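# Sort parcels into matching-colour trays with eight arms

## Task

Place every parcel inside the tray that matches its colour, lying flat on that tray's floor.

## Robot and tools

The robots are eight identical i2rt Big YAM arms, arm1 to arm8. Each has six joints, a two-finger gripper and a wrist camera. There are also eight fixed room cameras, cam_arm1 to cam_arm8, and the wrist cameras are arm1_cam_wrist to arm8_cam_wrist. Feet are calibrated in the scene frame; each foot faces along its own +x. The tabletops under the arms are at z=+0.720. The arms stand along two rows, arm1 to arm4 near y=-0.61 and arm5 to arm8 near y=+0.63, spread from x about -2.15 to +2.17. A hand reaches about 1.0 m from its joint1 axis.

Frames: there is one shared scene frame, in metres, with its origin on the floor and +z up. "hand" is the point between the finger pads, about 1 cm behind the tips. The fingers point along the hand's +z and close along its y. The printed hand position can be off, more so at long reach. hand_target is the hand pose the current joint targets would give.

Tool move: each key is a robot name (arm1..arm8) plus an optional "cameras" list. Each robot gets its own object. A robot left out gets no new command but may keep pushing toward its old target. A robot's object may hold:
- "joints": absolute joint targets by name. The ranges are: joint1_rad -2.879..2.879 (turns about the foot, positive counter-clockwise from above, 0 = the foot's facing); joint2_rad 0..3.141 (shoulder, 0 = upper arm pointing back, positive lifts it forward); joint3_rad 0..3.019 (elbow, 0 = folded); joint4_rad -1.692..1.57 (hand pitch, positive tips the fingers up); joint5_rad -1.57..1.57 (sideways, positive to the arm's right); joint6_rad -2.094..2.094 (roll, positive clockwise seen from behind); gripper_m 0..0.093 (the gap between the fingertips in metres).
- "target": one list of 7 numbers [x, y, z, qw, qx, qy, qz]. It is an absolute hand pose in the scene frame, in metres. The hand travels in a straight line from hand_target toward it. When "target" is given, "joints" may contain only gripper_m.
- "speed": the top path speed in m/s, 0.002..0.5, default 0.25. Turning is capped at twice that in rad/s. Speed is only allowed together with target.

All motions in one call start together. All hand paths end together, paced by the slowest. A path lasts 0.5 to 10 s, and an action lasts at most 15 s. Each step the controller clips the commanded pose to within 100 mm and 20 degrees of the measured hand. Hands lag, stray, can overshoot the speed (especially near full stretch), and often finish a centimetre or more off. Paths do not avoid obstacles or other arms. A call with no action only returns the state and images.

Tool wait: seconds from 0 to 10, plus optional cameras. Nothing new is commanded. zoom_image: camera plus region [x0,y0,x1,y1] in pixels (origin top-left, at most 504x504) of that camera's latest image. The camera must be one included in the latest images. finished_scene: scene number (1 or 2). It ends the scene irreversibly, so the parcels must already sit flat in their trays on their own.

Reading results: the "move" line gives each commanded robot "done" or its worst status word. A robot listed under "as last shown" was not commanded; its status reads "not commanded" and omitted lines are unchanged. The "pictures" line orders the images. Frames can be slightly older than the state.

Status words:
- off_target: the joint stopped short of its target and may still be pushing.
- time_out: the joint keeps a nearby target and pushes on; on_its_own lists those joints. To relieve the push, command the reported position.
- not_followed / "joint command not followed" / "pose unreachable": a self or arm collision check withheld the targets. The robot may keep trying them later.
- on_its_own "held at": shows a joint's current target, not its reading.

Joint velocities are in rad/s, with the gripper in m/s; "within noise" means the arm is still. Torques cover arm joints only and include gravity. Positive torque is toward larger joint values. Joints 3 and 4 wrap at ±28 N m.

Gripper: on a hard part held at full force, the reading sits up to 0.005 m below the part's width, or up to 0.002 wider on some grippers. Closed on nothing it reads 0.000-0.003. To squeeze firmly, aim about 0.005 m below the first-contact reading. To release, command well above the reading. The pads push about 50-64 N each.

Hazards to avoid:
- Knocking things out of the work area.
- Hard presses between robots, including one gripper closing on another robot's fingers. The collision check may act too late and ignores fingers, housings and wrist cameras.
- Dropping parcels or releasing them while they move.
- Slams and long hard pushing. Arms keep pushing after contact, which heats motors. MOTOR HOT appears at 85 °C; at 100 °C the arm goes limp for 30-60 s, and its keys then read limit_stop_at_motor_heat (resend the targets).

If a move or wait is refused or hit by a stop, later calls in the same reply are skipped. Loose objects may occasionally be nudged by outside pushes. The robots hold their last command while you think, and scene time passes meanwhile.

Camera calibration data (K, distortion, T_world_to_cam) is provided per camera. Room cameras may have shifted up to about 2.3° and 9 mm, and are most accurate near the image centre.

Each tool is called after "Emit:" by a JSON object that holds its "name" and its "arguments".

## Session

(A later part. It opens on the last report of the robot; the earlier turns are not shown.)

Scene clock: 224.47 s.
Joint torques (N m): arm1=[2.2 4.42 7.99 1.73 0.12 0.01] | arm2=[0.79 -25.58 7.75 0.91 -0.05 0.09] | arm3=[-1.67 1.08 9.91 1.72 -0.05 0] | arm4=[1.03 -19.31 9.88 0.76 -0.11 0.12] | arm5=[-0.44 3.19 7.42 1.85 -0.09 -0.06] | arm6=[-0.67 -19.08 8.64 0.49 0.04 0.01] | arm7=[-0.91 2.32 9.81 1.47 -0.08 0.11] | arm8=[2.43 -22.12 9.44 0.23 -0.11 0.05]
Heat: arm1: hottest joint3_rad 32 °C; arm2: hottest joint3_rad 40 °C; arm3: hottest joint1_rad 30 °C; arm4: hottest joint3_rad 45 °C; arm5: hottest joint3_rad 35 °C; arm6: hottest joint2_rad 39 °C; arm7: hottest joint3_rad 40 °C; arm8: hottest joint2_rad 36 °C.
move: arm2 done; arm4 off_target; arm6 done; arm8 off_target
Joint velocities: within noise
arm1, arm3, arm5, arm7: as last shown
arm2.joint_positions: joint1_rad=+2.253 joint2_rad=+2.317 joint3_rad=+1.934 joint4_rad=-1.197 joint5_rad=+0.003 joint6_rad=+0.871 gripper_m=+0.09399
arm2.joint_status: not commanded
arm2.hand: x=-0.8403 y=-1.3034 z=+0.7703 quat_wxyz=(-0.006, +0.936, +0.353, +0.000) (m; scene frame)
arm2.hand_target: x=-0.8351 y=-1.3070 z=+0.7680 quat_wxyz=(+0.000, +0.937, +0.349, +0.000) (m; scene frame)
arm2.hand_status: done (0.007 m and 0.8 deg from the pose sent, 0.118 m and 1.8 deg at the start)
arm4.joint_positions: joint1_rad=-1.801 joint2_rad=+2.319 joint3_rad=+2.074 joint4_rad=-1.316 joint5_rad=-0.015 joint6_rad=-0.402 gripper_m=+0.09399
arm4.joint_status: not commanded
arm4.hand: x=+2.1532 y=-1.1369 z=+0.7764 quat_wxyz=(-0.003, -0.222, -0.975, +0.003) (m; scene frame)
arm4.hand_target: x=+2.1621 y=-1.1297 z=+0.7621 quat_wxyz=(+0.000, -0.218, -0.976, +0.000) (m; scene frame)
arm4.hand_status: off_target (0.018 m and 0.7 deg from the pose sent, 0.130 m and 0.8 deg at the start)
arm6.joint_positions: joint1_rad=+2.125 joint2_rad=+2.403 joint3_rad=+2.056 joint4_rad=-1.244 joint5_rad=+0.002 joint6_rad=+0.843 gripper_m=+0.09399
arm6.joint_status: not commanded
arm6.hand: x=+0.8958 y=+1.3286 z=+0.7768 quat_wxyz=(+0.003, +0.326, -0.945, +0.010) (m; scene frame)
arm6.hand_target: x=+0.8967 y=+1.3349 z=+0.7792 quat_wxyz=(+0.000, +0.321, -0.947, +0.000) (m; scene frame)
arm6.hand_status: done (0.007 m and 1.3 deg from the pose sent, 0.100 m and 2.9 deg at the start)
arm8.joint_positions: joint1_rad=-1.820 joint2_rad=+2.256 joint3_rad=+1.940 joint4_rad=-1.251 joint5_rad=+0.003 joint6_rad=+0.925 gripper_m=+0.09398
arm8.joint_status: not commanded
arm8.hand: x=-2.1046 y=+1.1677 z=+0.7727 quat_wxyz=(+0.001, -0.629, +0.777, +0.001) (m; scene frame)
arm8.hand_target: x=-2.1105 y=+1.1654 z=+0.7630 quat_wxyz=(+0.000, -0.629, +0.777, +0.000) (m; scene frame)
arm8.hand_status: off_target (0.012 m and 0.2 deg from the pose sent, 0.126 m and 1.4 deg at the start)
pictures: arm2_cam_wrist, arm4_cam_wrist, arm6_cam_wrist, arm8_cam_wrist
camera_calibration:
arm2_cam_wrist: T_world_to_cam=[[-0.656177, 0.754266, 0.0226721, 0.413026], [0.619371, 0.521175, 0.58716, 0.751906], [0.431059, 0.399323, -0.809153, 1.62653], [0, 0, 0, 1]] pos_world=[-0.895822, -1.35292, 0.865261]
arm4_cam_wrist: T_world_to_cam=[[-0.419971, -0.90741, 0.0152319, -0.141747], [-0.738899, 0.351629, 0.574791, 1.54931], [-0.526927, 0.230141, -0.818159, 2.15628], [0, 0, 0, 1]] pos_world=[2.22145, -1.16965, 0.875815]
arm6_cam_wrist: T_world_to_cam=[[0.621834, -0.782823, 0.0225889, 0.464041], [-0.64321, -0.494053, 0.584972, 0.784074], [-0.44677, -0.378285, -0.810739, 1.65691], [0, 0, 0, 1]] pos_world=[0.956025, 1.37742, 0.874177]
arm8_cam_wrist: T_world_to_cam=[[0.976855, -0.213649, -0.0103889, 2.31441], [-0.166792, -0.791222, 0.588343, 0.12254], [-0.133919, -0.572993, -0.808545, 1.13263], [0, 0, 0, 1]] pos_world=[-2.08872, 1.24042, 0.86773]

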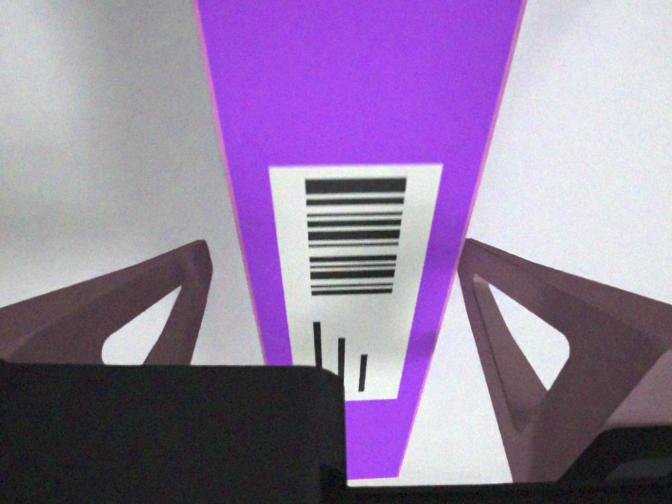

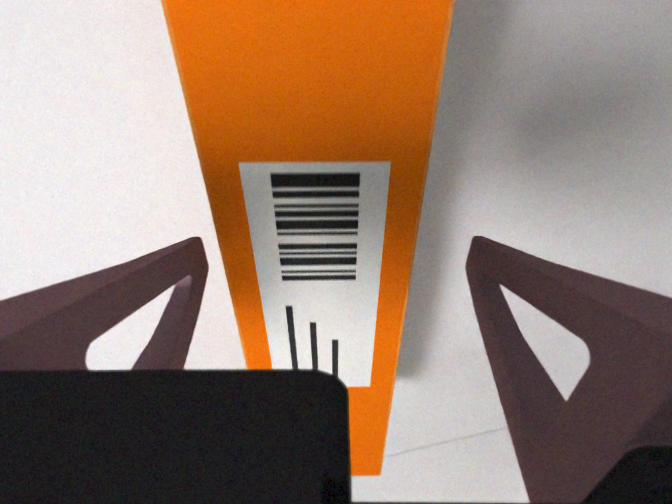

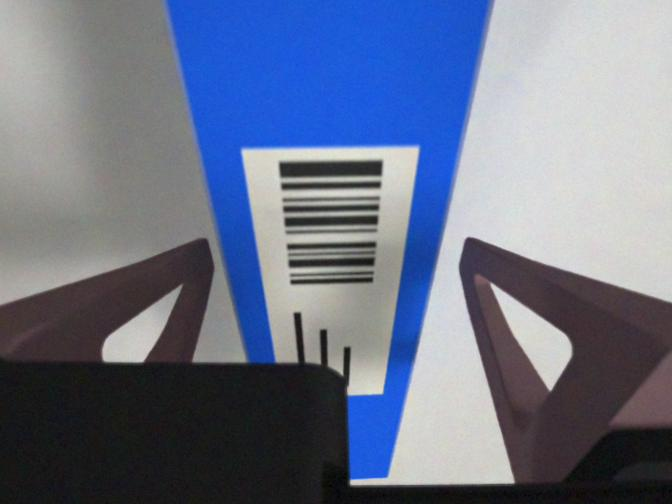

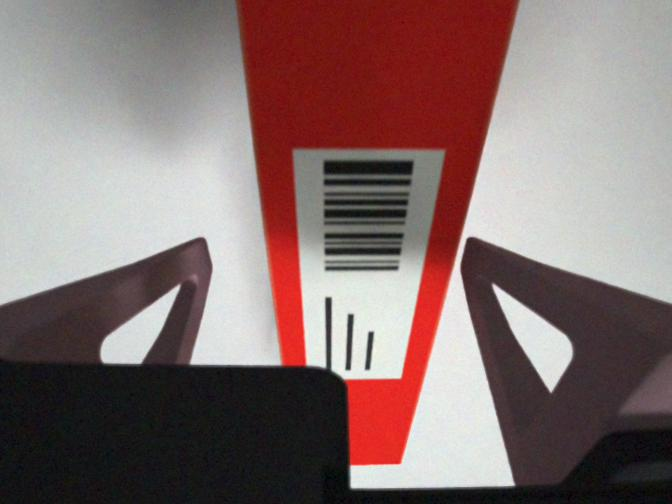

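Emit:
{"name": "move", "arguments": {"arm2": {"target":[-0.8376,-1.304,0.750,0,0.937,0.349,0],"speed":0.1}, "arm4": {"target":[2.1655,-1.1236,0.742,0,0.218,0.976,0],"speed":0.1}, "arm6": {"target":[0.895,1.337,0.756,0,0.321,-0.947,0],"speed":0.1}, "arm8": {"target":[-2.101,1.163,0.745,0,0.629,-0.777,0],"speed":0.1}, "cameras": ["arm2_cam_wrist","arm8_cam_wrist"]}}

Emit:
{"name": "move", "arguments": {"arm2": {"joints":{"gripper_m":0.045}}, "arm4": {"joints":{"gripper_m":0.045}}, "arm6": {"joints":{"gripper_m":0.045}}, "arm8": {"joints":{"gripper_m":0.045}}, "cameras": ["arm2_cam_wrist","arm4_cam_wrist","arm6_cam_wrist","arm8_cam_wrist"]}}

Scene clock: 243.17 s.
Joint torques (N m): arm1=[1.96 4.78 7.97 1.65 0.11 0] | arm2=[0.44 -24.76 7.2 0.96 -0.04 0.05] | arm3=[-1.61 1.03 9.94 1.7 -0.07 -0.01] | arm4=[0.85 -18.73 9.32 0.79 -0.1 0.11] | arm5=[0.32 2.96 7.41 1.73 -0.07 -0.04] | arm6=[-0.44 -18.55 8.39 0.51 0.04 0] | arm7=[-1.08 2.32 9.83 1.51 -0.07 0.1] | arm8=[1.85 -21.71 8.53 0.2 -0.12 -0.04]
Heat: arm1: hottest joint3_rad 32 °C; arm2: hottest joint3_rad 37 °C; arm3: hottest joint1_rad 30 °C; arm4: hottest joint3_rad 44 °C; arm5: hottest joint3_rad 35 °C; arm6: hottest joint2_rad 40 °C; arm7: hottest joint3_rad 40 °C; arm8: hottest joint2_rad 38 °C.
move: arm2 off_target; arm4 off_target; arm6 done; arm8 done
Joint velocities: within noise
arm1, arm3, arm5, arm7: as last shown
arm2.joint_positions: joint1_rad=+2.253 joint2_rad=+2.318 joint3_rad=+1.914 joint4_rad=-1.158 joint5_rad=+0.003 joint6_rad=+0.872 gripper_m=+0.09399
arm2.joint_status: not commanded
arm2.hand: x=-0.8403 y=-1.3050 z=+0.7624 quat_wxyz=(+0.003, +0.936, +0.353, -0.003) (m; scene frame)
arm2.hand_target: x=-0.8377 y=-1.3037 z=+0.7500 quat_wxyz=(+0.000, +0.937, +0.349, +0.000) (m; scene frame)
arm2.hand_status: off_target (0.013 m and 0.6 deg from the pose sent, 0.020 m and 0.8 deg at the start)
arm4.joint_positions: joint1_rad=-1.790 joint2_rad=+2.321 joint3_rad=+2.044 joint4_rad=-1.270 joint5_rad=-0.015 joint6_rad=-0.392 gripper_m=+0.09399
arm4.joint_status: not commanded
arm4.hand: x=+2.1599 y=-1.1322 z=+0.7642 quat_wxyz=(-0.009, -0.221, -0.975, +0.007) (m; scene frame)
arm4.hand_target: x=+2.1650 y=-1.1232 z=+0.7425 quat_wxyz=(+0.000, -0.218, -0.976, +0.000) (m; scene frame)
arm4.hand_status: off_target (0.024 m and 1.4 deg from the pose sent, 0.039 m and 0.7 deg at the start)
arm6.joint_positions: joint1_rad=+2.125 joint2_rad=+2.427 joint3_rad=+2.056 joint4_rad=-1.210 joint5_rad=+0.002 joint6_rad=+0.846 gripper_m=+0.09399
arm6.joint_status: not commanded
arm6.hand: x=+0.8961 y=+1.3327 z=+0.7600 quat_wxyz=(+0.001, +0.325, -0.946, +0.005) (m; scene frame)
arm6.hand_target: x=+0.8950 y=+1.3369 z=+0.7560 quat_wxyz=(+0.000, +0.321, -0.947, +0.000) (m; scene frame)
arm6.hand_status: done (0.006 m and 0.7 deg from the pose sent, 0.022 m and 1.3 deg at the start)
arm8.joint_positions: joint1_rad=-1.820 joint2_rad=+2.256 joint3_rad=+1.891 joint4_rad=-1.198 joint5_rad=+0.003 joint6_rad=+0.925 gripper_m=+0.09398
arm8.joint_status: not commanded
arm8.hand: x=-2.1013 y=+1.1639 z=+0.7553 quat_wxyz=(+0.001, -0.629, +0.777, +0.003) (m; scene frame)
arm8.hand_target: x=-2.1009 y=+1.1629 z=+0.7451 quat_wxyz=(+0.000, -0.629, +0.777, +0.000) (m; scene frame)
arm8.hand_status: done (0.010 m and 0.4 deg from the pose sent, 0.028 m and 0.2 deg at the start)
pictures: arm2_cam_wrist, arm8_cam_wrist
camera_calibration:
arm2_cam_wrist: T_world_to_cam=[[-0.655874, 0.754822, 0.00857166, 0.426263], [0.619333, 0.531584, 0.577793, 0.778093], [0.431574, 0.384268, -0.816139, 1.6069], [0, 0, 0, 1]] pos_world=[-0.895821, -1.35286, 0.858224]
arm8_cam_wrist: T_world_to_cam=[[0.976805, -0.213668, -0.0140766, 2.31288], [-0.165067, -0.793234, 0.586116, 0.137923], [-0.136401, -0.570198, -0.810105, 1.10949], [0, 0, 0, 1]] pos_world=[-2.08513, 1.23623, 0.850524]

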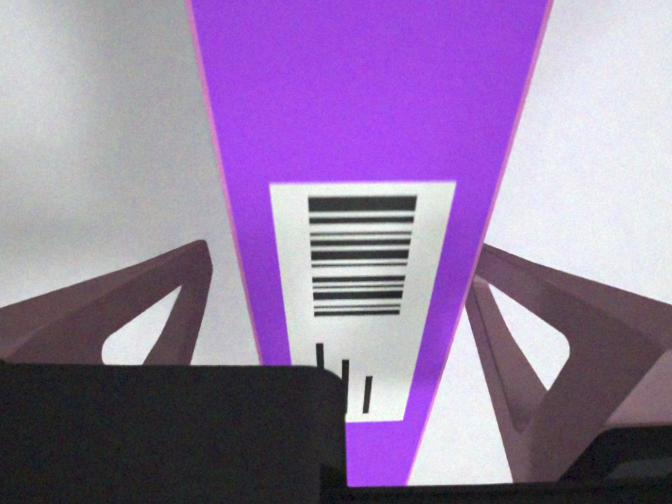

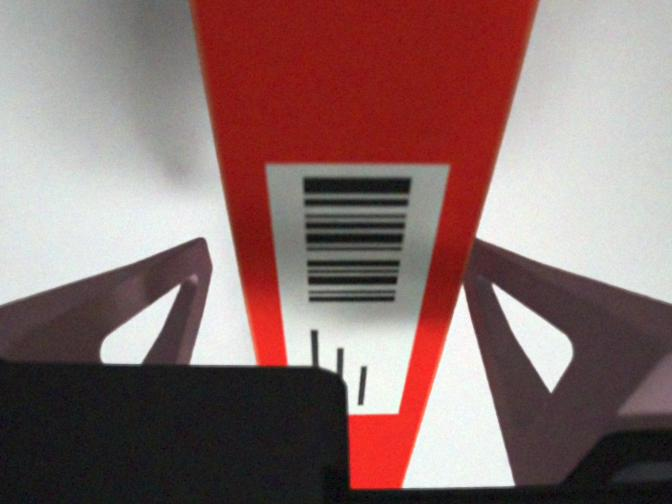

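Scene clock: 243.77 s.
Joint torques (N m): arm1=[2.26 4.48 7.94 1.76 0.09 0] | arm2=[0.44 -24.7 7.21 0.92 -0.02 0.05] | arm3=[-1.61 0.79 9.94 1.73 -0.06 0] | arm4=[0.79 -18.73 9.32 0.76 -0.11 0.11] | arm5=[-0.56 3.25 7.5 1.76 -0.1 -0.04] | arm6=[-0.44 -18.37 8.38 0.51 0.07 -0.01] | arm7=[-1.08 2.26 9.78 1.48 -0.07 0.1] | arm8=[2.08 -22.01 8.49 0.23 -0.1 -0.03]
Heat: arm1: hottest joint3_rad 32 °C; arm2: hottest joint3_rad 37 °C; arm3: hottest joint1_rad 30 °C; arm4: hottest joint3_rad 44 °C; arm5: hottest joint3_rad 35 °C; arm6: hottest joint2_rad 40 °C; arm7: hottest joint3_rad 40 °C; arm8: hottest joint2_rad 38 °C.
move: arm2 off_target; arm4 off_target; arm6 off_target; arm8 off_target
Joint velocities: within noise
arm1, arm3, arm5, arm7: as last shown
arm2.joint_positions: joint1_rad=+2.253 joint2_rad=+2.318 joint3_rad=+1.914 joint4_rad=-1.157 joint5_rad=+0.002 joint6_rad=+0.872 gripper_m=+0.05872
arm2.joint_status: gripper_m off_target (ended at +0.05876, target +0.04500)
arm2.hand: x=-0.8401 y=-1.3052 z=+0.7624 quat_wxyz=(+0.004, +0.936, +0.353, -0.002) (m; scene frame)
arm2.hand_target: x=-0.8377 y=-1.3038 z=+0.7500 quat_wxyz=(+0.000, +0.937, +0.349, +0.000) (m; scene frame)
arm2.hand_status: not commanded
arm4.joint_positions: joint1_rad=-1.790 joint2_rad=+2.321 joint3_rad=+2.044 joint4_rad=-1.270 joint5_rad=-0.015 joint6_rad=-0.391 gripper_m=+0.05955
arm4.joint_status: gripper_m off_target (ended at +0.05958, target +0.04500)
arm4.hand: x=+2.1599 y=-1.1324 z=+0.7642 quat_wxyz=(-0.009, -0.221, -0.975, +0.007) (m; scene frame)
arm4.hand_target: x=+2.1650 y=-1.1232 z=+0.7425 quat_wxyz=(+0.000, -0.218, -0.976, +0.000) (m; scene frame)
arm4.hand_status: not commanded
arm6.joint_positions: joint1_rad=+2.125 joint2_rad=+2.427 joint3_rad=+2.056 joint4_rad=-1.209 joint5_rad=+0.001 joint6_rad=+0.846 gripper_m=+0.05968
arm6.joint_status: gripper_m off_target (ended at +0.05972, target +0.04500)
arm6.hand: x=+0.8959 y=+1.3329 z=+0.7600 quat_wxyz=(+0.001, +0.325, -0.946, +0.004) (m; scene frame)
arm6.hand_target: x=+0.8949 y=+1.3369 z=+0.7560 quat_wxyz=(+0.000, +0.321, -0.947, +0.000) (m; scene frame)
arm6.hand_status: not commanded
arm8.joint_positions: joint1_rad=-1.820 joint2_rad=+2.256 joint3_rad=+1.891 joint4_rad=-1.198 joint5_rad=+0.003 joint6_rad=+0.925 gripper_m=+0.05999
arm8.joint_status: gripper_m off_target (ended at +0.06002, target +0.04500)
arm8.hand: x=-2.1014 y=+1.1640 z=+0.7553 quat_wxyz=(+0.001, -0.629, +0.777, +0.004) (m; scene frame)
arm8.hand_target: x=-2.1009 y=+1.1629 z=+0.7451 quat_wxyz=(+0.000, -0.629, +0.777, +0.000) (m; scene frame)
arm8.hand_status: not commanded
pictures: arm2_cam_wrist, arm4_cam_wrist, arm6_cam_wrist, arm8_cam_wrist
camera_calibration:
arm2_cam_wrist: T_world_to_cam=[[-0.65586, 0.754845, 0.00755462, 0.427322], [0.618939, 0.531993, 0.577839, 0.778244], [0.43216, 0.383657, -0.816116, 1.60658], [0, 0, 0, 1]] pos_world=[-0.895719, -1.35296, 0.858224]
arm4_cam_wrist: T_world_to_cam=[[-0.418877, -0.907788, 0.0214934, -0.142161], [-0.744989, 0.357098, 0.563446, 1.58765], [-0.519165, 0.220002, -0.825873, 2.1265], [0, 0, 0, 1]] pos_world=[2.22724, -1.16383, 0.864724]
arm6_cam_wrist: T_world_to_cam=[[0.619419, -0.784932, 0.0142131, 0.478969], [-0.644724, -0.498279, 0.579698, 0.807086], [-0.447941, -0.368239, -0.814708, 1.63562], [0, 0, 0, 1]] pos_world=[0.956324, 1.38041, 0.857875]
arm8_cam_wrist: T_world_to_cam=[[0.976809, -0.213626, -0.0143965, 2.31323], [-0.164883, -0.793418, 0.585919, 0.138767], [-0.13659, -0.569957, -0.810242, 1.10896], [0, 0, 0, 1]] pos_world=[-2.08523, 1.23633, 0.850524]

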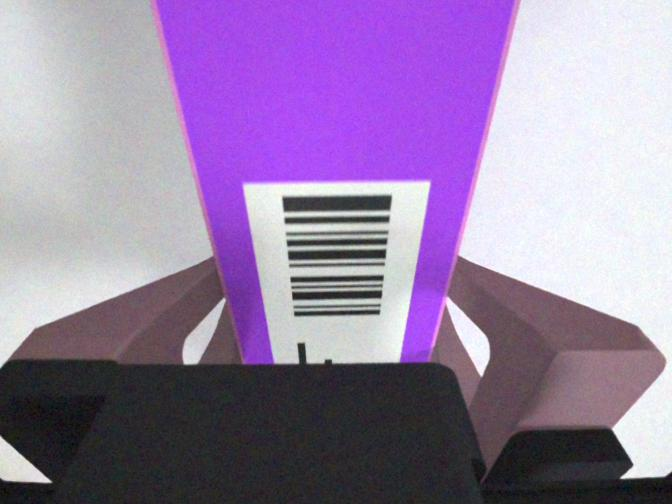

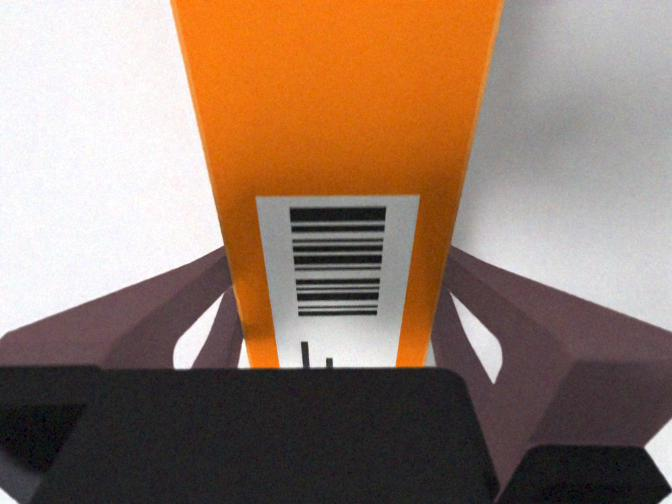

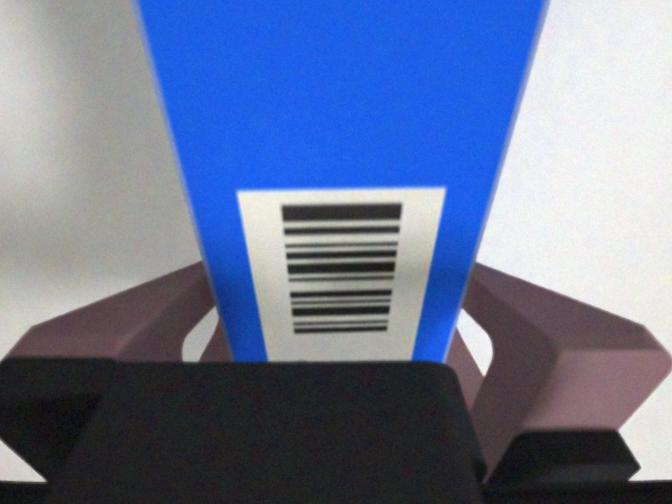

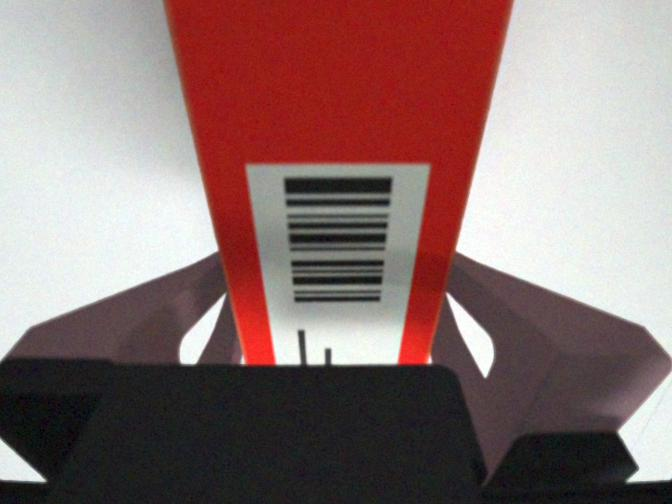

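Emit:
{"name": "move", "arguments": {"arm2": {"target":[-0.8376,-1.30,0.86,0,0.937,0.349,0],"speed":0.15}, "arm4": {"target":[2.1655,-1.1236,0.86,0,0.218,0.976,0],"speed":0.15}, "arm6": {"target":[0.895,1.337,0.86,0,0.321,-0.947,0],"speed":0.15}, "arm8": {"target":[-2.101,1.163,0.86,0,0.629,-0.777,0],"speed":0.15}, "cameras": ["arm2_cam_wrist","arm4_cam_wrist","arm6_cam_wrist","arm8_cam_wrist"]}}

Emit:
{"name": "move", "arguments": {"arm2": {"joints":{"joint2_rad":1.25,"joint3_rad":1.35,"joint4_rad":-1.66}}, "arm4": {"joints":{"joint2_rad":1.25,"joint3_rad":1.35,"joint4_rad":-1.66}}, "arm6": {"joints":{"joint2_rad":1.25,"joint3_rad":1.35,"joint4_rad":-1.66}}, "arm8": {"joints":{"joint2_rad":1.25,"joint3_rad":1.35,"joint4_rad":-1.66}}, "cameras": ["cam_arm2","cam_arm4","cam_arm6","cam_arm8"]}}

Scene clock: 314.70 s.
Joint torques (N m): arm1=[2.02 4.6 7.97 1.7 0.09 0.01] | arm2=[0.44 -26.34 11.54 0.02 -0.04 0.05] | arm3=[-1.73 1.03 9.91 1.7 -0.06 -0.01] | arm4=[0.62 -20.89 15.12 -0.36 -0.13 0.09] | arm5=[-0.09 3.08 7.53 1.76 -0.11 -0.06] | arm6=[-0.5 -21.25 12.48 -0.34 0.04 0] | arm7=[-1.08 2.32 9.76 1.46 -0.07 0.1] | arm8=[1.9 -23.18 13.85 -0.69 -0.11 -0.03]
Heat: arm1: hottest joint3_rad 32 °C; arm2: hottest joint2_rad 39 °C; arm3: hottest joint1_rad 30 °C; arm4: hottest joint3_rad 39 °C; arm5: hottest joint3_rad 35 °C; arm6: hottest joint2_rad 40 °C; arm7: hottest joint3_rad 41 °C; arm8: hottest joint2_rad 41 °C.
move: arm2 off_target; arm4 off_target; arm6 off_target; arm8 off_target
Joint velocities: within noise
arm1, arm3, arm5, arm7: as last shown
arm2.joint_positions: joint1_rad=+2.253 joint2_rad=+2.223 joint3_rad=+1.943 joint4_rad=-1.338 joint5_rad=+0.002 joint6_rad=+0.872 gripper_m=+0.05872
arm2.joint_status: not commanded
arm2.hand: x=-0.8406 y=-1.2842 z=+0.8361 quat_wxyz=(-0.023, +0.935, +0.353, +0.007) (m; scene frame)
arm2.hand_target: x=-0.8377 y=-1.2990 z=+0.8603 quat_wxyz=(+0.001, +0.937, +0.349, +0.000) (m; scene frame)
arm2.hand_status: off_target (0.029 m and 2.7 deg from the pose sent, 0.098 m and 0.7 deg at the start)
arm4.joint_positions: joint1_rad=-1.790 joint2_rad=+2.274 joint3_rad=+2.143 joint4_rad=-1.495 joint5_rad=-0.015 joint6_rad=-0.391 gripper_m=+0.05955
arm4.joint_status: not commanded
arm4.hand: x=+2.1479 y=-1.1174 z=+0.8335 quat_wxyz=(+0.023, -0.222, -0.975, -0.016) (m; scene frame)
arm4.hand_target: x=+2.1644 y=-1.1223 z=+0.8603 quat_wxyz=(-0.001, -0.218, -0.976, +0.000) (m; scene frame)
arm4.hand_status: off_target (0.032 m and 3.2 deg from the pose sent, 0.097 m and 1.4 deg at the start)
arm6.joint_positions: joint1_rad=+2.125 joint2_rad=+2.360 joint3_rad=+2.095 joint4_rad=-1.379 joint5_rad=+0.002 joint6_rad=+0.846 gripper_m=+0.05969
arm6.joint_status: not commanded
arm6.hand: x=+0.8949 y=+1.3160 z=+0.8207 quat_wxyz=(+0.013, +0.324, -0.945, +0.034) (m; scene frame)
arm6.hand_target: x=+0.8948 y=+1.3350 z=+0.8603 quat_wxyz=(+0.000, +0.321, -0.947, +0.000) (m; scene frame)
arm6.hand_status: off_target (0.045 m and 4.2 deg from the pose sent, 0.100 m and 0.7 deg at the start)
arm8.joint_positions: joint1_rad=-1.820 joint2_rad=+2.183 joint3_rad=+1.979 joint4_rad=-1.415 joint5_rad=+0.003 joint6_rad=+0.925 gripper_m=+0.05999
arm8.joint_status: not commanded
arm8.hand: x=-2.0913 y=+1.1523 z=+0.8354 quat_wxyz=(+0.002, -0.629, +0.777, -0.024) (m; scene frame)
arm8.hand_target: x=-2.1002 y=+1.1622 z=+0.8603 quat_wxyz=(+0.000, -0.629, +0.777, +0.000) (m; scene frame)
arm8.hand_status: off_target (0.028 m and 2.8 deg from the pose sent, 0.105 m and 0.4 deg at the start)
pictures: arm2_cam_wrist, arm4_cam_wrist, arm6_cam_wrist, arm8_cam_wrist
camera_calibration:
arm2_cam_wrist: T_world_to_cam=[[-0.655806, 0.753273, 0.049987, 0.373174], [0.619618, 0.499254, 0.605656, 0.65997], [0.431268, 0.428165, -0.794155, 1.69691], [0, 0, 0, 1]] pos_world=[-0.896021, -1.33715, 0.929238]
arm4_cam_wrist: T_world_to_cam=[[-0.419685, -0.907621, -0.00943915, -0.107405], [-0.713368, 0.323397, 0.621707, 1.38006], [-0.561222, 0.267655, -0.783193, 2.28218], [0, 0, 0, 1]] pos_world=[2.22022, -1.15463, 0.928375]
arm6_cam_wrist: T_world_to_cam=[[0.619579, -0.782475, 0.0620879, 0.422812], [-0.642516, -0.460137, 0.612737, 0.683467], [-0.450882, -0.419532, -0.787844, 1.72651], [0, 0, 0, 1]] pos_world=[0.955627, 1.36965, 0.915184]
arm8_cam_wrist: T_world_to_cam=[[0.976522, -0.21331, 0.0300509, 2.26392], [-0.186629, -0.768081, 0.612553, -0.0126928], [-0.107582, -0.60378, -0.789858, 1.25119], [0, 0, 0, 1]] pos_world=[-2.07853, 1.22861, 0.928001]

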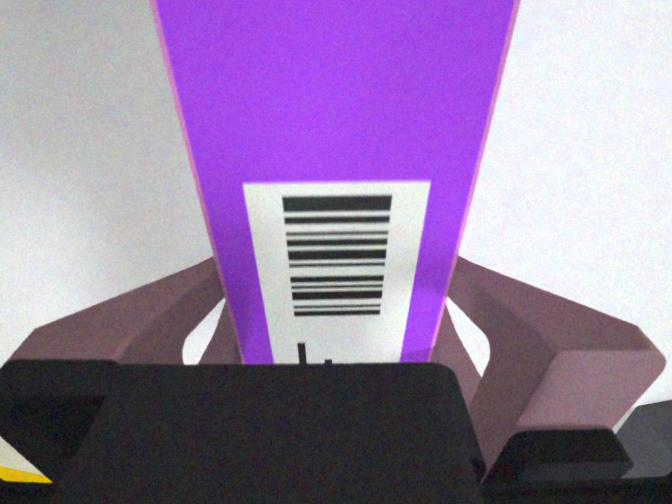

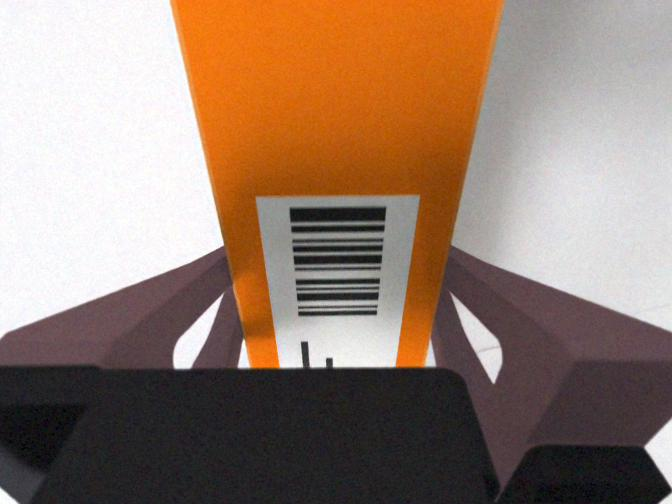

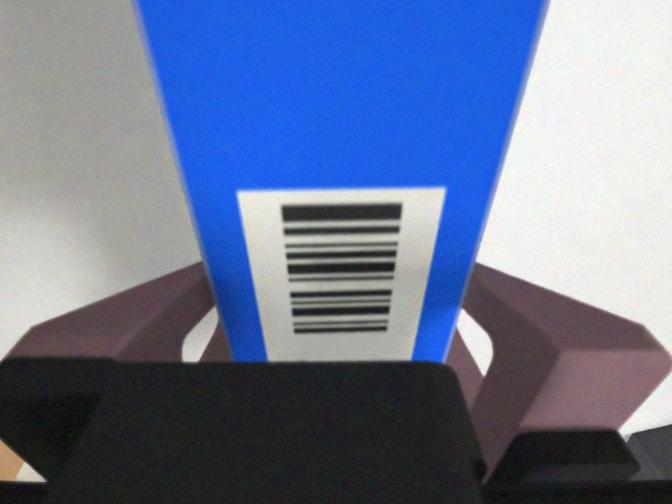

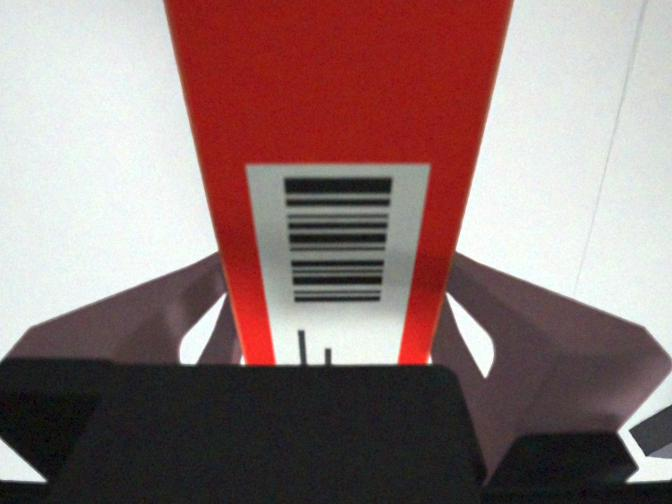

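Scene clock: 316.47 s.
Joint torques (N m): arm1=[2.2 4.37 7.91 1.72 0.11 -0.01] | arm2=[0.44 -9.52 8.1 0.32 -0.04 0.05] | arm3=[-1.67 1.03 9.91 1.72 -0.06 -0.01] | arm4=[0.91 -7.88 9.8 0.02 -0.13 0.09] | arm5=[-0.21 3.08 7.45 1.85 -0.11 -0.06] | arm6=[-0.5 -7.59 8.76 -0.03 0.04 -0.01] | arm7=[-1.2 2.2 9.77 1.46 -0.07 0.11] | arm8=[1.73 -7.94 9.28 -0.35 -0.11 -0.03]
Heat: arm1: hottest joint3_rad 32 °C; arm2: hottest joint2_rad 39 °C; arm3: hottest joint1_rad 30 °C; arm4: hottest joint3_rad 40 °C; arm5: hottest joint3_rad 35 °C; arm6: hottest joint2_rad 39 °C; arm7: hottest joint3_rad 41 °C; arm8: hottest joint2_rad 41 °C.
move: arm2 done; arm4 done; arm6 done; arm8 done
Joint velocities: within noise
arm1, arm3, arm5, arm7: as last shown
arm2.joint_positions: joint1_rad=+2.253 joint2_rad=+1.246 joint3_rad=+1.351 joint4_rad=-1.654 joint5_rad=+0.002 joint6_rad=+0.872 gripper_m=+0.05872
arm2.joint_status: all done
arm2.hand: x=-0.8472 y=-0.9735 z=+1.1023 quat_wxyz=(+0.009, +0.936, +0.353, -0.004) (m; scene frame)
arm2.hand_target: x=-0.8457 y=-0.9726 z=+1.1004 quat_wxyz=(+0.004, +0.937, +0.349, -0.001) (m; scene frame)
arm2.hand_status: not commanded
arm4.joint_positions: joint1_rad=-1.790 joint2_rad=+1.259 joint3_rad=+1.356 joint4_rad=-1.655 joint5_rad=-0.015 joint6_rad=-0.391 gripper_m=+0.05955
arm4.joint_status: all done
arm4.hand: x=+1.9295 y=-0.8699 z=+1.0562 quat_wxyz=(-0.005, -0.221, -0.975, +0.004) (m; scene frame)
arm4.hand_target: x=+1.9300 y=-0.8639 z=+1.0568 quat_wxyz=(-0.004, -0.218, -0.976, +0.003) (m; scene frame)
arm4.hand_status: not commanded
arm6.joint_positions: joint1_rad=+2.125 joint2_rad=+1.266 joint3_rad=+1.346 joint4_rad=-1.656 joint5_rad=+0.002 joint6_rad=+0.846 gripper_m=+0.05969
arm6.joint_status: all done
arm6.hand: x=+0.8736 y=+0.9800 z=+1.1140 quat_wxyz=(+0.000, +0.324, -0.946, +0.002) (m; scene frame)
arm6.hand_target: x=+0.8726 y=+0.9771 z=+1.1208 quat_wxyz=(-0.002, +0.321, -0.947, -0.005) (m; scene frame)
arm6.hand_status: not commanded
arm8.joint_positions: joint1_rad=-1.820 joint2_rad=+1.248 joint3_rad=+1.353 joint4_rad=-1.656 joint5_rad=+0.003 joint6_rad=+0.925 gripper_m=+0.05999
arm8.joint_status: all done
arm8.hand: x=-1.8904 y=+0.9212 z=+1.0626 quat_wxyz=(+0.001, -0.629, +0.777, +0.010) (m; scene frame)
arm8.hand_target: x=-1.8898 y=+0.9199 z=+1.0608 quat_wxyz=(+0.000, -0.629, +0.777, +0.005) (m; scene frame)
arm8.hand_status: not commanded
pictures: cam_arm2, cam_arm4, cam_arm6, cam_arm8

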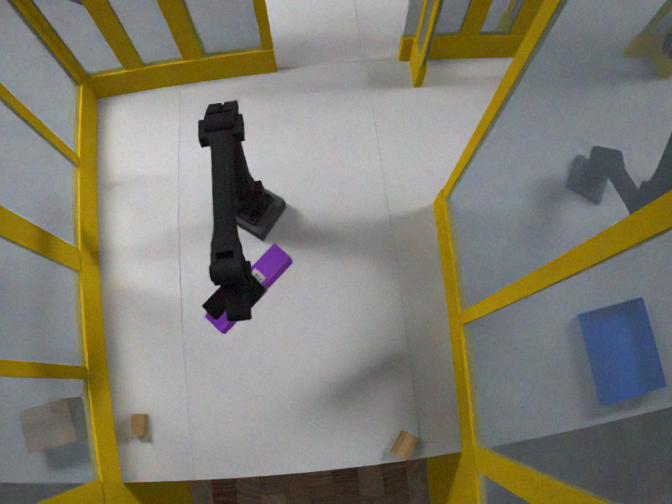

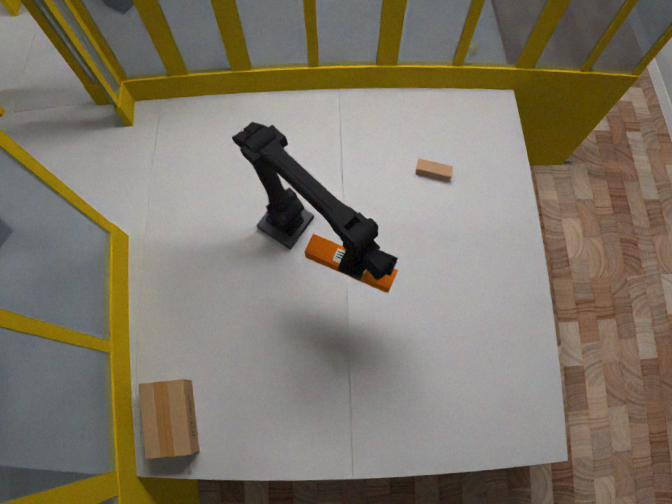

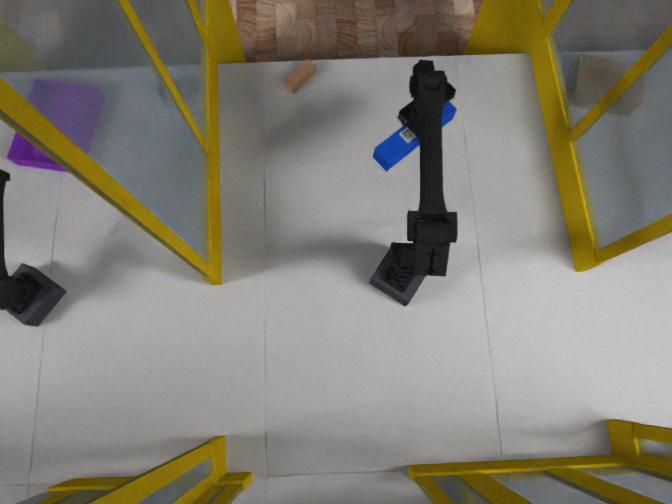

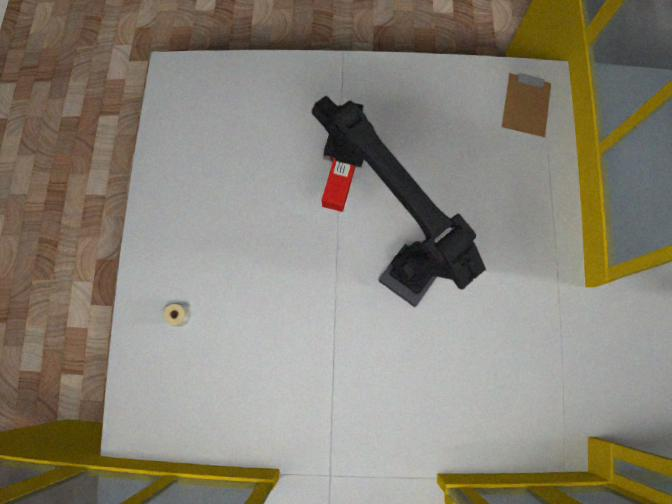

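Emit:
{"name": "move", "arguments": {"arm2": {"joints":{"joint1_rad":-1.365}}, "arm4": {"joints":{"joint1_rad":1.878}}, "arm6": {"joints":{"joint1_rad":-1.332}}, "arm8": {"joints":{"joint1_rad":0.428}}, "cameras": []}}

Emit:
{"name": "move", "arguments": {"arm2": {"target":[-0.55,0.005,0.88,0,-0.53,0.848,0]}, "arm4": {"target":[1.03,-0.4,0.88,0,0.988,-0.156,0]}, "arm6": {"target":[0.6,-0.005,0.88,0,0.828,0.561,0]}, "arm8": {"target":[-1.78,-0.005,0.88,0,0.767,0.641,0]}, "cameras": ["cam_arm1","cam_arm2","cam_arm3","cam_arm4"]}}

Scene clock: 354.73 s.
Joint torques (N m): arm1=[2.14 4.6 7.95 1.83 0.09 0.03] | arm2=[-0.09 -11.4 8.1 0.29 0 0.05] | arm3=[-1.67 1.08 9.88 1.69 -0.07 -0.01] | arm4=[1.32 -8.41 9.78 0.03 -0.13 0.09] | arm5=[-0.03 3.08 7.46 1.8 -0.11 -0.03] | arm6=[-1.2 -7.65 8.79 -0.02 0.08 -0.01] | arm7=[-1.08 2.2 9.78 1.47 -0.07 0.1] | arm8=[2.43 -8.82 9.33 -0.4 -0.05 -0.04]
Heat: arm1: hottest joint3_rad 32 °C; arm2: hottest joint2_rad 35 °C; arm3: hottest joint1_rad 30 °C; arm4: hottest joint3_rad 41 °C; arm5: hottest joint3_rad 35 °C; arm6: hottest joint2_rad 35 °C; arm7: hottest joint3_rad 41 °C; arm8: hottest joint2_rad 36 °C.
move: arm2 done; arm4 done; arm6 done; arm8 done
Joint velocities: within noise
arm1.joint_positions: joint1_rad=+1.428 joint2_rad=+0.521 joint3_rad=+1.431 joint4_rad=-1.508 joint5_rad=+0.032 joint6_rad=-0.133 gripper_m=+0.09398
arm1.joint_status: not commanded
arm1.hand: x=-2.0596 y=-0.4646 z=+1.3059 quat_wxyz=(-0.428, +0.472, -0.749, -0.180) (m; scene frame)
arm1.hand_target: x=-2.0629 y=-0.4660 z=+1.3137 quat_wxyz=(-0.436, +0.474, -0.742, -0.186) (m; scene frame)
arm1.hand_status: not commanded
arm2.joint_positions: joint1_rad=-1.361 joint2_rad=+1.264 joint3_rad=+1.351 joint4_rad=-1.654 joint5_rad=+0.001 joint6_rad=+0.872 gripper_m=+0.05879
arm2.joint_status: all done
arm2.hand: x=-0.6993 y=-0.3055 z=+1.0970 quat_wxyz=(-0.001, +0.124, -0.992, -0.002) (m; scene frame)
arm2.hand_target: x=-0.7002 y=-0.3095 z=+1.1011 quat_wxyz=(-0.002, +0.116, -0.993, -0.005) (m; scene frame)
arm2.hand_status: not commanded
arm3.joint_positions: joint1_rad=-1.207 joint2_rad=+0.623 joint3_rad=+1.443 joint4_rad=-1.225 joint5_rad=+0.214 joint6_rad=-0.288 gripper_m=+0.09397
arm3.joint_status: not commanded
arm3.hand: x=+0.5256 y=-0.3944 z=+1.3440 quat_wxyz=(-0.523, +0.558, -0.615, -0.194) (m; scene frame)
arm3.hand_target: x=+0.5276 y=-0.3991 z=+1.3573 quat_wxyz=(-0.535, +0.546, -0.614, -0.197) (m; scene frame)
arm3.hand_status: not commanded
arm4.joint_positions: joint1_rad=+1.865 joint2_rad=+1.266 joint3_rad=+1.356 joint4_rad=-1.655 joint5_rad=-0.016 joint6_rad=-0.391 gripper_m=+0.05955
arm4.joint_status: all done
arm4.hand: x=+1.3542 y=-0.4977 z=+1.0569 quat_wxyz=(+0.011, +0.999, +0.034, -0.011) (m; scene frame)
arm4.hand_target: x=+1.3579 y=-0.5035 z=+1.0601 quat_wxyz=(+0.010, +0.999, +0.037, -0.014) (m; scene frame)
arm4.hand_status: not commanded
arm5.joint_positions: joint1_rad=+0.583 joint2_rad=+0.625 joint3_rad=+1.427 joint4_rad=-1.371 joint5_rad=+0.119 joint6_rad=-0.097 gripper_m=+0.09397
arm5.joint_status: not commanded
arm5.hand: x=+1.9414 y=+0.5890 z=+1.3387 quat_wxyz=(-0.001, +0.864, +0.156, -0.480) (m; scene frame)
arm5.hand_target: x=+1.9439 y=+0.5882 z=+1.3512 quat_wxyz=(+0.003, +0.856, +0.156, -0.492) (m; scene frame)
arm5.hand_status: not commanded
arm6.joint_positions: joint1_rad=-1.324 joint2_rad=+1.267 joint3_rad=+1.346 joint4_rad=-1.655 joint5_rad=+0.001 joint6_rad=+0.847 gripper_m=+0.05973
arm6.joint_status: all done
arm6.hand: x=+0.7219 y=+0.2998 z=+1.1135 quat_wxyz=(+0.003, -0.984, -0.175, -0.001) (m; scene frame)
arm6.hand_target: x=+0.7206 y=+0.3037 z=+1.1207 quat_wxyz=(-0.005, -0.986, -0.168, +0.003) (m; scene frame)
arm6.hand_status: not commanded
arm7.joint_positions: joint1_rad=-1.121 joint2_rad=+0.496 joint3_rad=+1.379 joint4_rad=-1.460 joint5_rad=-0.022 joint6_rad=+0.046 gripper_m=+0.09397
arm7.joint_status: not commanded
arm7.hand: x=-0.4522 y=+0.4462 z=+1.3303 quat_wxyz=(-0.318, -0.687, -0.549, +0.354) (m; scene frame)
arm7.hand_target: x=-0.4532 y=+0.4492 z=+1.3403 quat_wxyz=(-0.323, -0.685, -0.542, +0.363) (m; scene frame)
arm7.hand_status: not commanded
arm8.joint_positions: joint1_rad=+0.423 joint2_rad=+1.256 joint3_rad=+1.353 joint4_rad=-1.656 joint5_rad=+0.001 joint6_rad=+0.925 gripper_m=+0.06002
arm8.joint_status: all done
arm8.hand: x=-1.7260 y=+0.3093 z=+1.0607 quat_wxyz=(-0.006, -0.973, -0.229, +0.003) (m; scene frame)
arm8.hand_target: x=-1.7235 y=+0.3116 z=+1.0614 quat_wxyz=(-0.005, -0.973, -0.232, +0.002) (m; scene frame)
arm8.hand_status: not commanded
pictures: none
No camera images: "cameras" was empty.

Scene clock: 357.67 s.
Joint torques (N m): arm1=[2.43 4.6 7.92 1.72 0.12 0.03] | arm2=[0.32 -25.52 12.19 0.1 -0.05 -0.21] | arm3=[-1.55 0.91 9.89 1.69 -0.05 0] | arm4=[1.79 -18.32 15.42 -0.35 0.01 0.13] | arm5=[-0.32 3.14 7.53 1.83 -0.09 -0.06] | arm6=[-0.91 -17.14 12.77 -0.27 -0.03 -0.18] | arm7=[-1.03 2.43 9.78 1.43 -0.08 0.11] | arm8=[2.37 -20.54 14.31 -0.66 -0.12 -0.11]
Heat: arm1: hottest joint3_rad 32 °C; arm2: hottest joint2_rad 35 °C; arm3: hottest joint1_rad 30 °C; arm4: hottest joint3_rad 42 °C; arm5: hottest joint3_rad 35 °C; arm6: hottest joint2_rad 35 °C; arm7: hottest joint3_rad 41 °C; arm8: hottest joint2_rad 36 °C.
move: arm2 off_target; arm4 off_target; arm6 off_target; arm8 off_target
Joint velocities: within noise
arm1, arm3, arm5, arm7: as last shown
arm2.joint_positions: joint1_rad=-1.361 joint2_rad=+2.262 joint3_rad=+2.091 joint4_rad=-1.433 joint5_rad=+0.002 joint6_rad=+0.019 gripper_m=+0.05879
arm2.joint_status: not commanded
arm2.hand: x=-0.5552 y=-0.0080 z=+0.8661 quat_wxyz=(+0.013, +0.523, -0.852, +0.009) (m; scene frame)
arm2.hand_target: x=-0.5503 y=+0.0042 z=+0.8801 quat_wxyz=(-0.001, +0.530, -0.848, +0.000) (m; scene frame)
arm2.hand_status: off_target (0.020 m and 2.1 deg from the pose sent, 0.407 m and 49.8 deg at the start)
arm4.joint_positions: joint1_rad=+1.868 joint2_rad=+2.221 joint3_rad=+2.133 joint4_rad=-1.520 joint5_rad=+0.010 joint6_rad=+0.000 gripper_m=+0.05955
arm4.joint_status: not commanded
arm4.hand: x=+1.0479 y=-0.3948 z=+0.8707 quat_wxyz=(+0.004, +0.987, -0.160, +0.014) (m; scene frame)
arm4.hand_target: x=+1.0311 y=-0.4005 z=+0.8801 quat_wxyz=(+0.000, +0.988, -0.156, -0.001) (m; scene frame)
arm4.hand_status: off_target (0.021 m and 1.7 deg from the pose sent, 0.382 m and 21.9 deg at the start)
arm6.joint_positions: joint1_rad=-1.324 joint2_rad=+2.218 joint3_rad=+1.955 joint4_rad=-1.347 joint5_rad=+0.002 joint6_rad=+0.013 gripper_m=+0.05973
arm6.joint_status: not commanded
arm6.hand: x=+0.6088 y=+0.0103 z=+0.8638 quat_wxyz=(+0.012, -0.829, -0.559, -0.016) (m; scene frame)
arm6.hand_target: x=+0.6003 y=-0.0040 z=+0.8803 quat_wxyz=(+0.000, -0.828, -0.561, +0.001) (m; scene frame)
arm6.hand_status: off_target (0.024 m and 2.3 deg from the pose sent, 0.403 m and 48.0 deg at the start)
arm8.joint_positions: joint1_rad=+0.424 joint2_rad=+2.146 joint3_rad=+2.012 joint4_rad=-1.460 joint5_rad=+0.002 joint6_rad=+0.010 gripper_m=+0.06002
arm8.joint_status: not commanded
arm8.hand: x=-1.7806 y=+0.0087 z=+0.8724 quat_wxyz=(+0.008, -0.771, -0.636, -0.008) (m; scene frame)
arm8.hand_target: x=-1.7797 y=-0.0044 z=+0.8802 quat_wxyz=(-0.001, -0.767, -0.641, +0.001) (m; scene frame)
arm8.hand_status: off_target (0.016 m and 1.5 deg from the pose sent, 0.367 m and 53.3 deg at the start)
pictures: cam_arm1, cam_arm2, cam_arm3, cam_arm4

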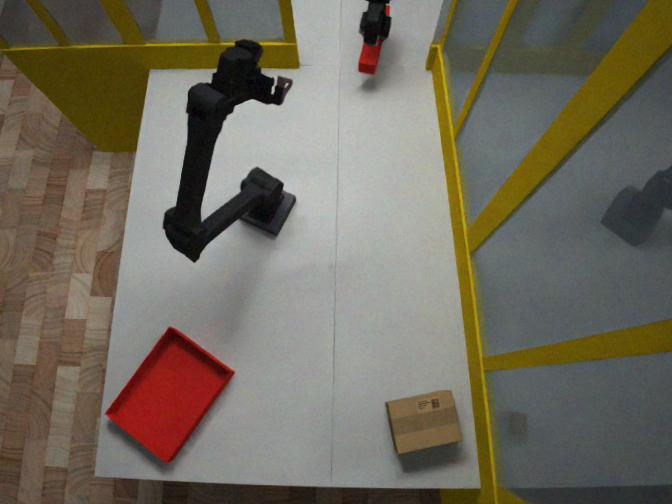

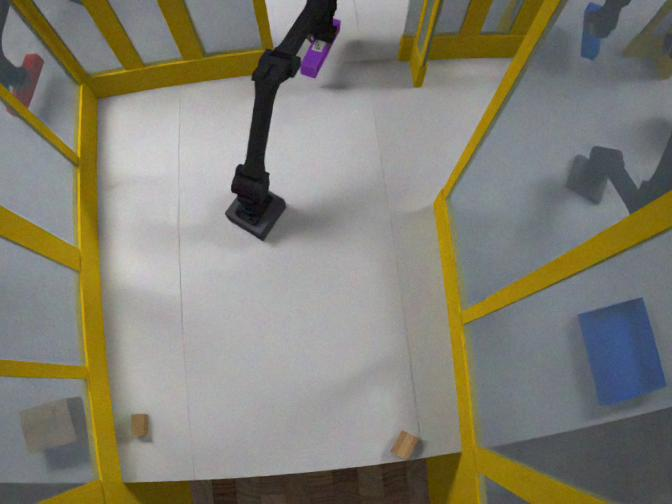

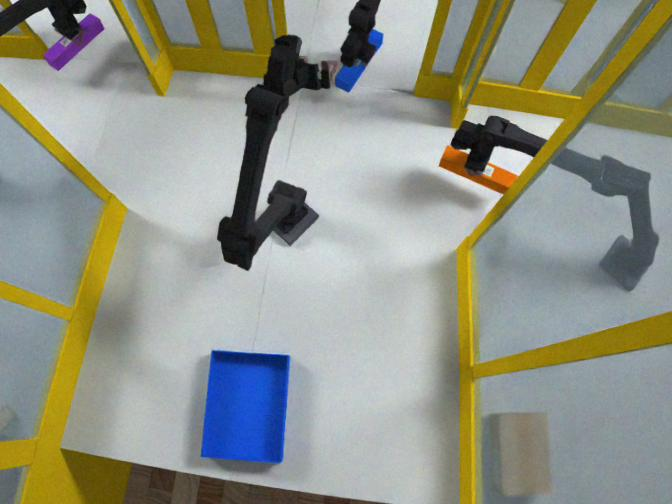

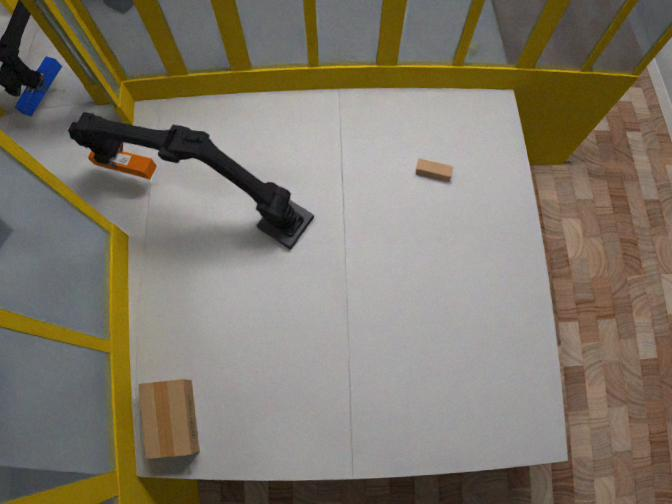

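Emit:
{"name": "move", "arguments": {"arm2": {"target":[-0.55,0.005,0.770,0,-0.53,0.848,0],"speed":0.1}, "arm4": {"target":[1.03,-0.4,0.772,0,0.988,-0.156,0],"speed":0.1}, "arm6": {"target":[0.6,-0.005,0.768,0,0.828,0.561,0],"speed":0.1}, "arm8": {"target":[-1.78,-0.005,0.763,0,0.767,0.641,0],"speed":0.1}, "cameras": ["arm2_cam_wrist","arm4_cam_wrist","arm6_cam_wrist","arm8_cam_wrist"]}}

Scene clock: 367.47 s.
Joint torques (N m): arm1=[2.37 4.48 7.95 1.77 0.1 0.03] | arm2=[0.32 -26.17 7.73 0.95 -0.06 -0.21] | arm3=[-1.73 0.79 9.94 1.7 -0.05 -0.01] | arm4=[1.67 -18.9 9.73 0.76 0.01 0.1] | arm5=[-0.21 2.67 7.38 1.76 -0.06 -0.06] | arm6=[-0.97 -17.79 7.97 0.57 -0.03 -0.17] | arm7=[-1.14 2.43 9.76 1.5 -0.07 0.1] | arm8=[1.96 -21.19 9.13 0.28 -0.12 -0.09]
Heat: arm1: hottest joint3_rad 32 °C; arm2: hottest joint2_rad 36 °C; arm3: hottest joint1_rad 30 °C; arm4: hottest joint3_rad 43 °C; arm5: hottest joint3_rad 35 °C; arm6: hottest joint3_rad 35 °C; arm7: hottest joint3_rad 41 °C; arm8: hottest joint2_rad 37 °C.
move: arm2 done; arm4 off_target; arm6 done; arm8 off_target
Joint velocities: within noise
arm1, arm3, arm5, arm7: as last shown
arm2.joint_positions: joint1_rad=-1.361 joint2_rad=+2.353 joint3_rad=+2.013 joint4_rad=-1.236 joint5_rad=+0.002 joint6_rad=+0.018 gripper_m=+0.05879
arm2.joint_status: not commanded
arm2.hand: x=-0.5500 y=+0.0028 z=+0.7758 quat_wxyz=(+0.001, +0.523, -0.852, +0.002) (m; scene frame)
arm2.hand_target: x=-0.5500 y=+0.0049 z=+0.7700 quat_wxyz=(+0.000, +0.530, -0.848, +0.000) (m; scene frame)
arm2.hand_status: done (0.006 m and 0.9 deg from the pose sent, 0.097 m and 2.1 deg at the start)
arm4.joint_positions: joint1_rad=+1.868 joint2_rad=+2.285 joint3_rad=+2.024 joint4_rad=-1.306 joint5_rad=+0.011 joint6_rad=+0.000 gripper_m=+0.05955
arm4.joint_status: not commanded
arm4.hand: x=+1.0332 y=-0.3910 z=+0.7869 quat_wxyz=(+0.000, +0.987, -0.160, -0.006) (m; scene frame)
arm4.hand_target: x=+1.0304 y=-0.4001 z=+0.7722 quat_wxyz=(+0.000, +0.988, -0.156, +0.000) (m; scene frame)
arm4.hand_status: off_target (0.018 m and 0.8 deg from the pose sent, 0.100 m and 1.7 deg at the start)
arm6.joint_positions: joint1_rad=-1.324 joint2_rad=+2.334 joint3_rad=+1.903 joint4_rad=-1.154 joint5_rad=+0.002 joint6_rad=+0.013 gripper_m=+0.05973
arm6.joint_status: not commanded
arm6.hand: x=+0.6042 y=-0.0017 z=+0.7691 quat_wxyz=(+0.005, -0.829, -0.559, -0.005) (m; scene frame)
arm6.hand_target: x=+0.6000 y=-0.0048 z=+0.7680 quat_wxyz=(+0.000, -0.828, -0.561, +0.000) (m; scene frame)
arm6.hand_status: done (0.005 m and 0.8 deg from the pose sent, 0.097 m and 2.3 deg at the start)
arm8.joint_positions: joint1_rad=+0.424 joint2_rad=+2.229 joint3_rad=+1.897 joint4_rad=-1.231 joint5_rad=+0.002 joint6_rad=+0.009 gripper_m=+0.06002
arm8.joint_status: not commanded
arm8.hand: x=-1.7829 y=-0.0040 z=+0.7762 quat_wxyz=(-0.002, -0.771, -0.637, +0.004) (m; scene frame)
arm8.hand_target: x=-1.7799 y=-0.0047 z=+0.7630 quat_wxyz=(+0.000, -0.767, -0.641, +0.000) (m; scene frame)
arm8.hand_status: off_target (0.014 m and 0.9 deg from the pose sent, 0.110 m and 1.5 deg at the start)
pictures: arm2_cam_wrist, arm4_cam_wrist, arm6_cam_wrist, arm8_cam_wrist
camera_calibration:
arm2_cam_wrist: T_world_to_cam=[[0.889282, -0.457138, 0.0141931, 0.478167], [-0.377529, -0.716192, 0.586976, -0.656606], [-0.258164, -0.527346, -0.80948, 0.608081], [0, 0, 0, 1]] pos_world=[-0.516129, 0.0690015, 0.870855]
arm4_cam_wrist: T_world_to_cam=[[0.30235, 0.95315, 0.00951336, 0.0502295], [0.780329, -0.253236, 0.571803, -1.35046], [0.547423, -0.165461, -0.820336, 0.140183], [0, 0, 0, 1]] pos_world=[0.961873, -0.366665, 0.886714]
arm6_cam_wrist: T_world_to_cam=[[-0.929627, 0.368403, 0.00857019, 0.554238], [0.303166, 0.751374, 0.586111, -0.626855], [0.209486, 0.547463, -0.810185, 0.621727], [0, 0, 0, 1]] pos_world=[0.575033, -0.0735526, 0.866371]
arm8_cam_wrist: T_world_to_cam=[[-0.98075, 0.195065, -0.00887126, -1.73988], [0.153305, 0.797334, 0.583743, -0.172354], [0.120941, 0.571146, -0.81189, 0.968661], [0, 0, 0, 1]] pos_world=[-1.79712, -0.0764327, 0.871622]

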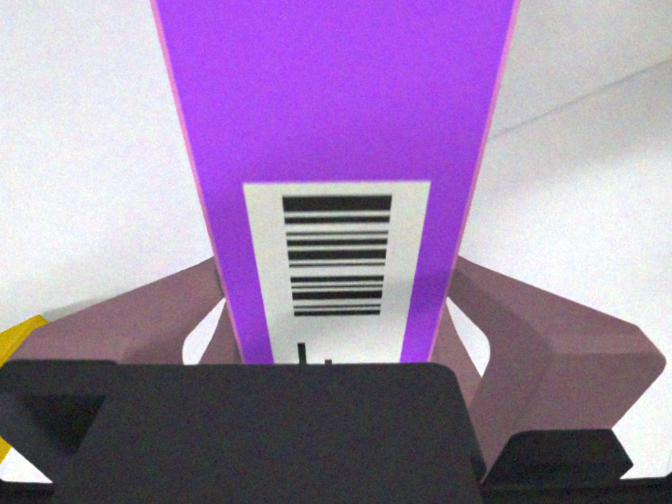

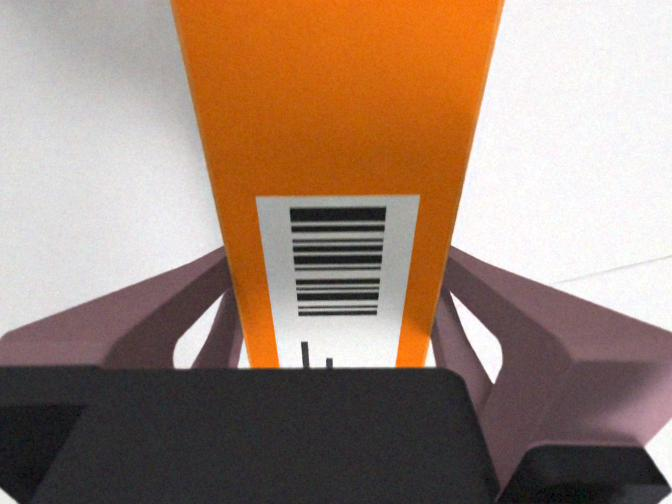

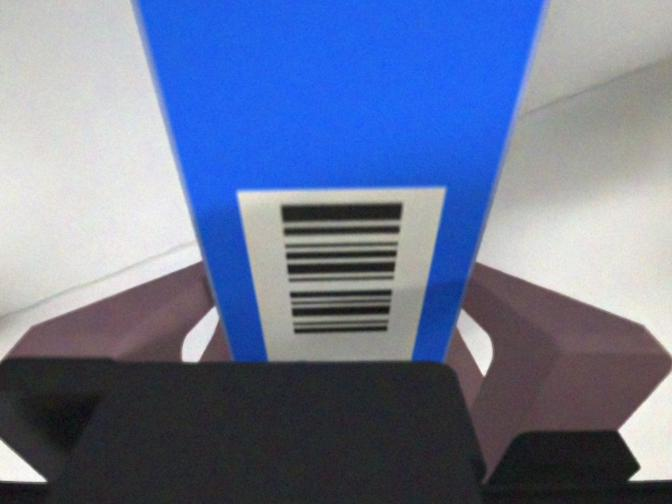

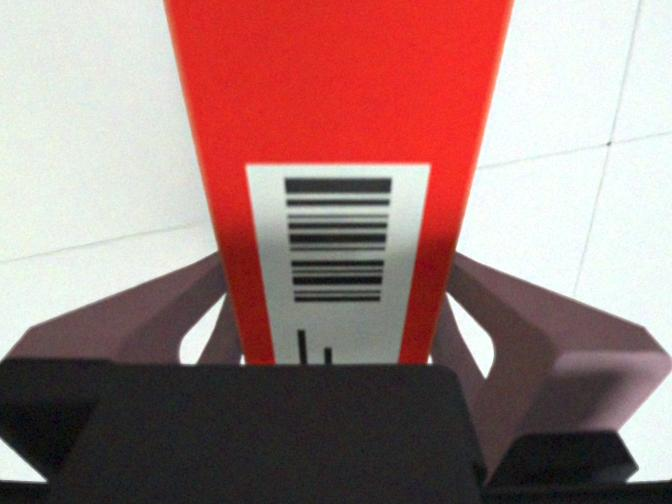

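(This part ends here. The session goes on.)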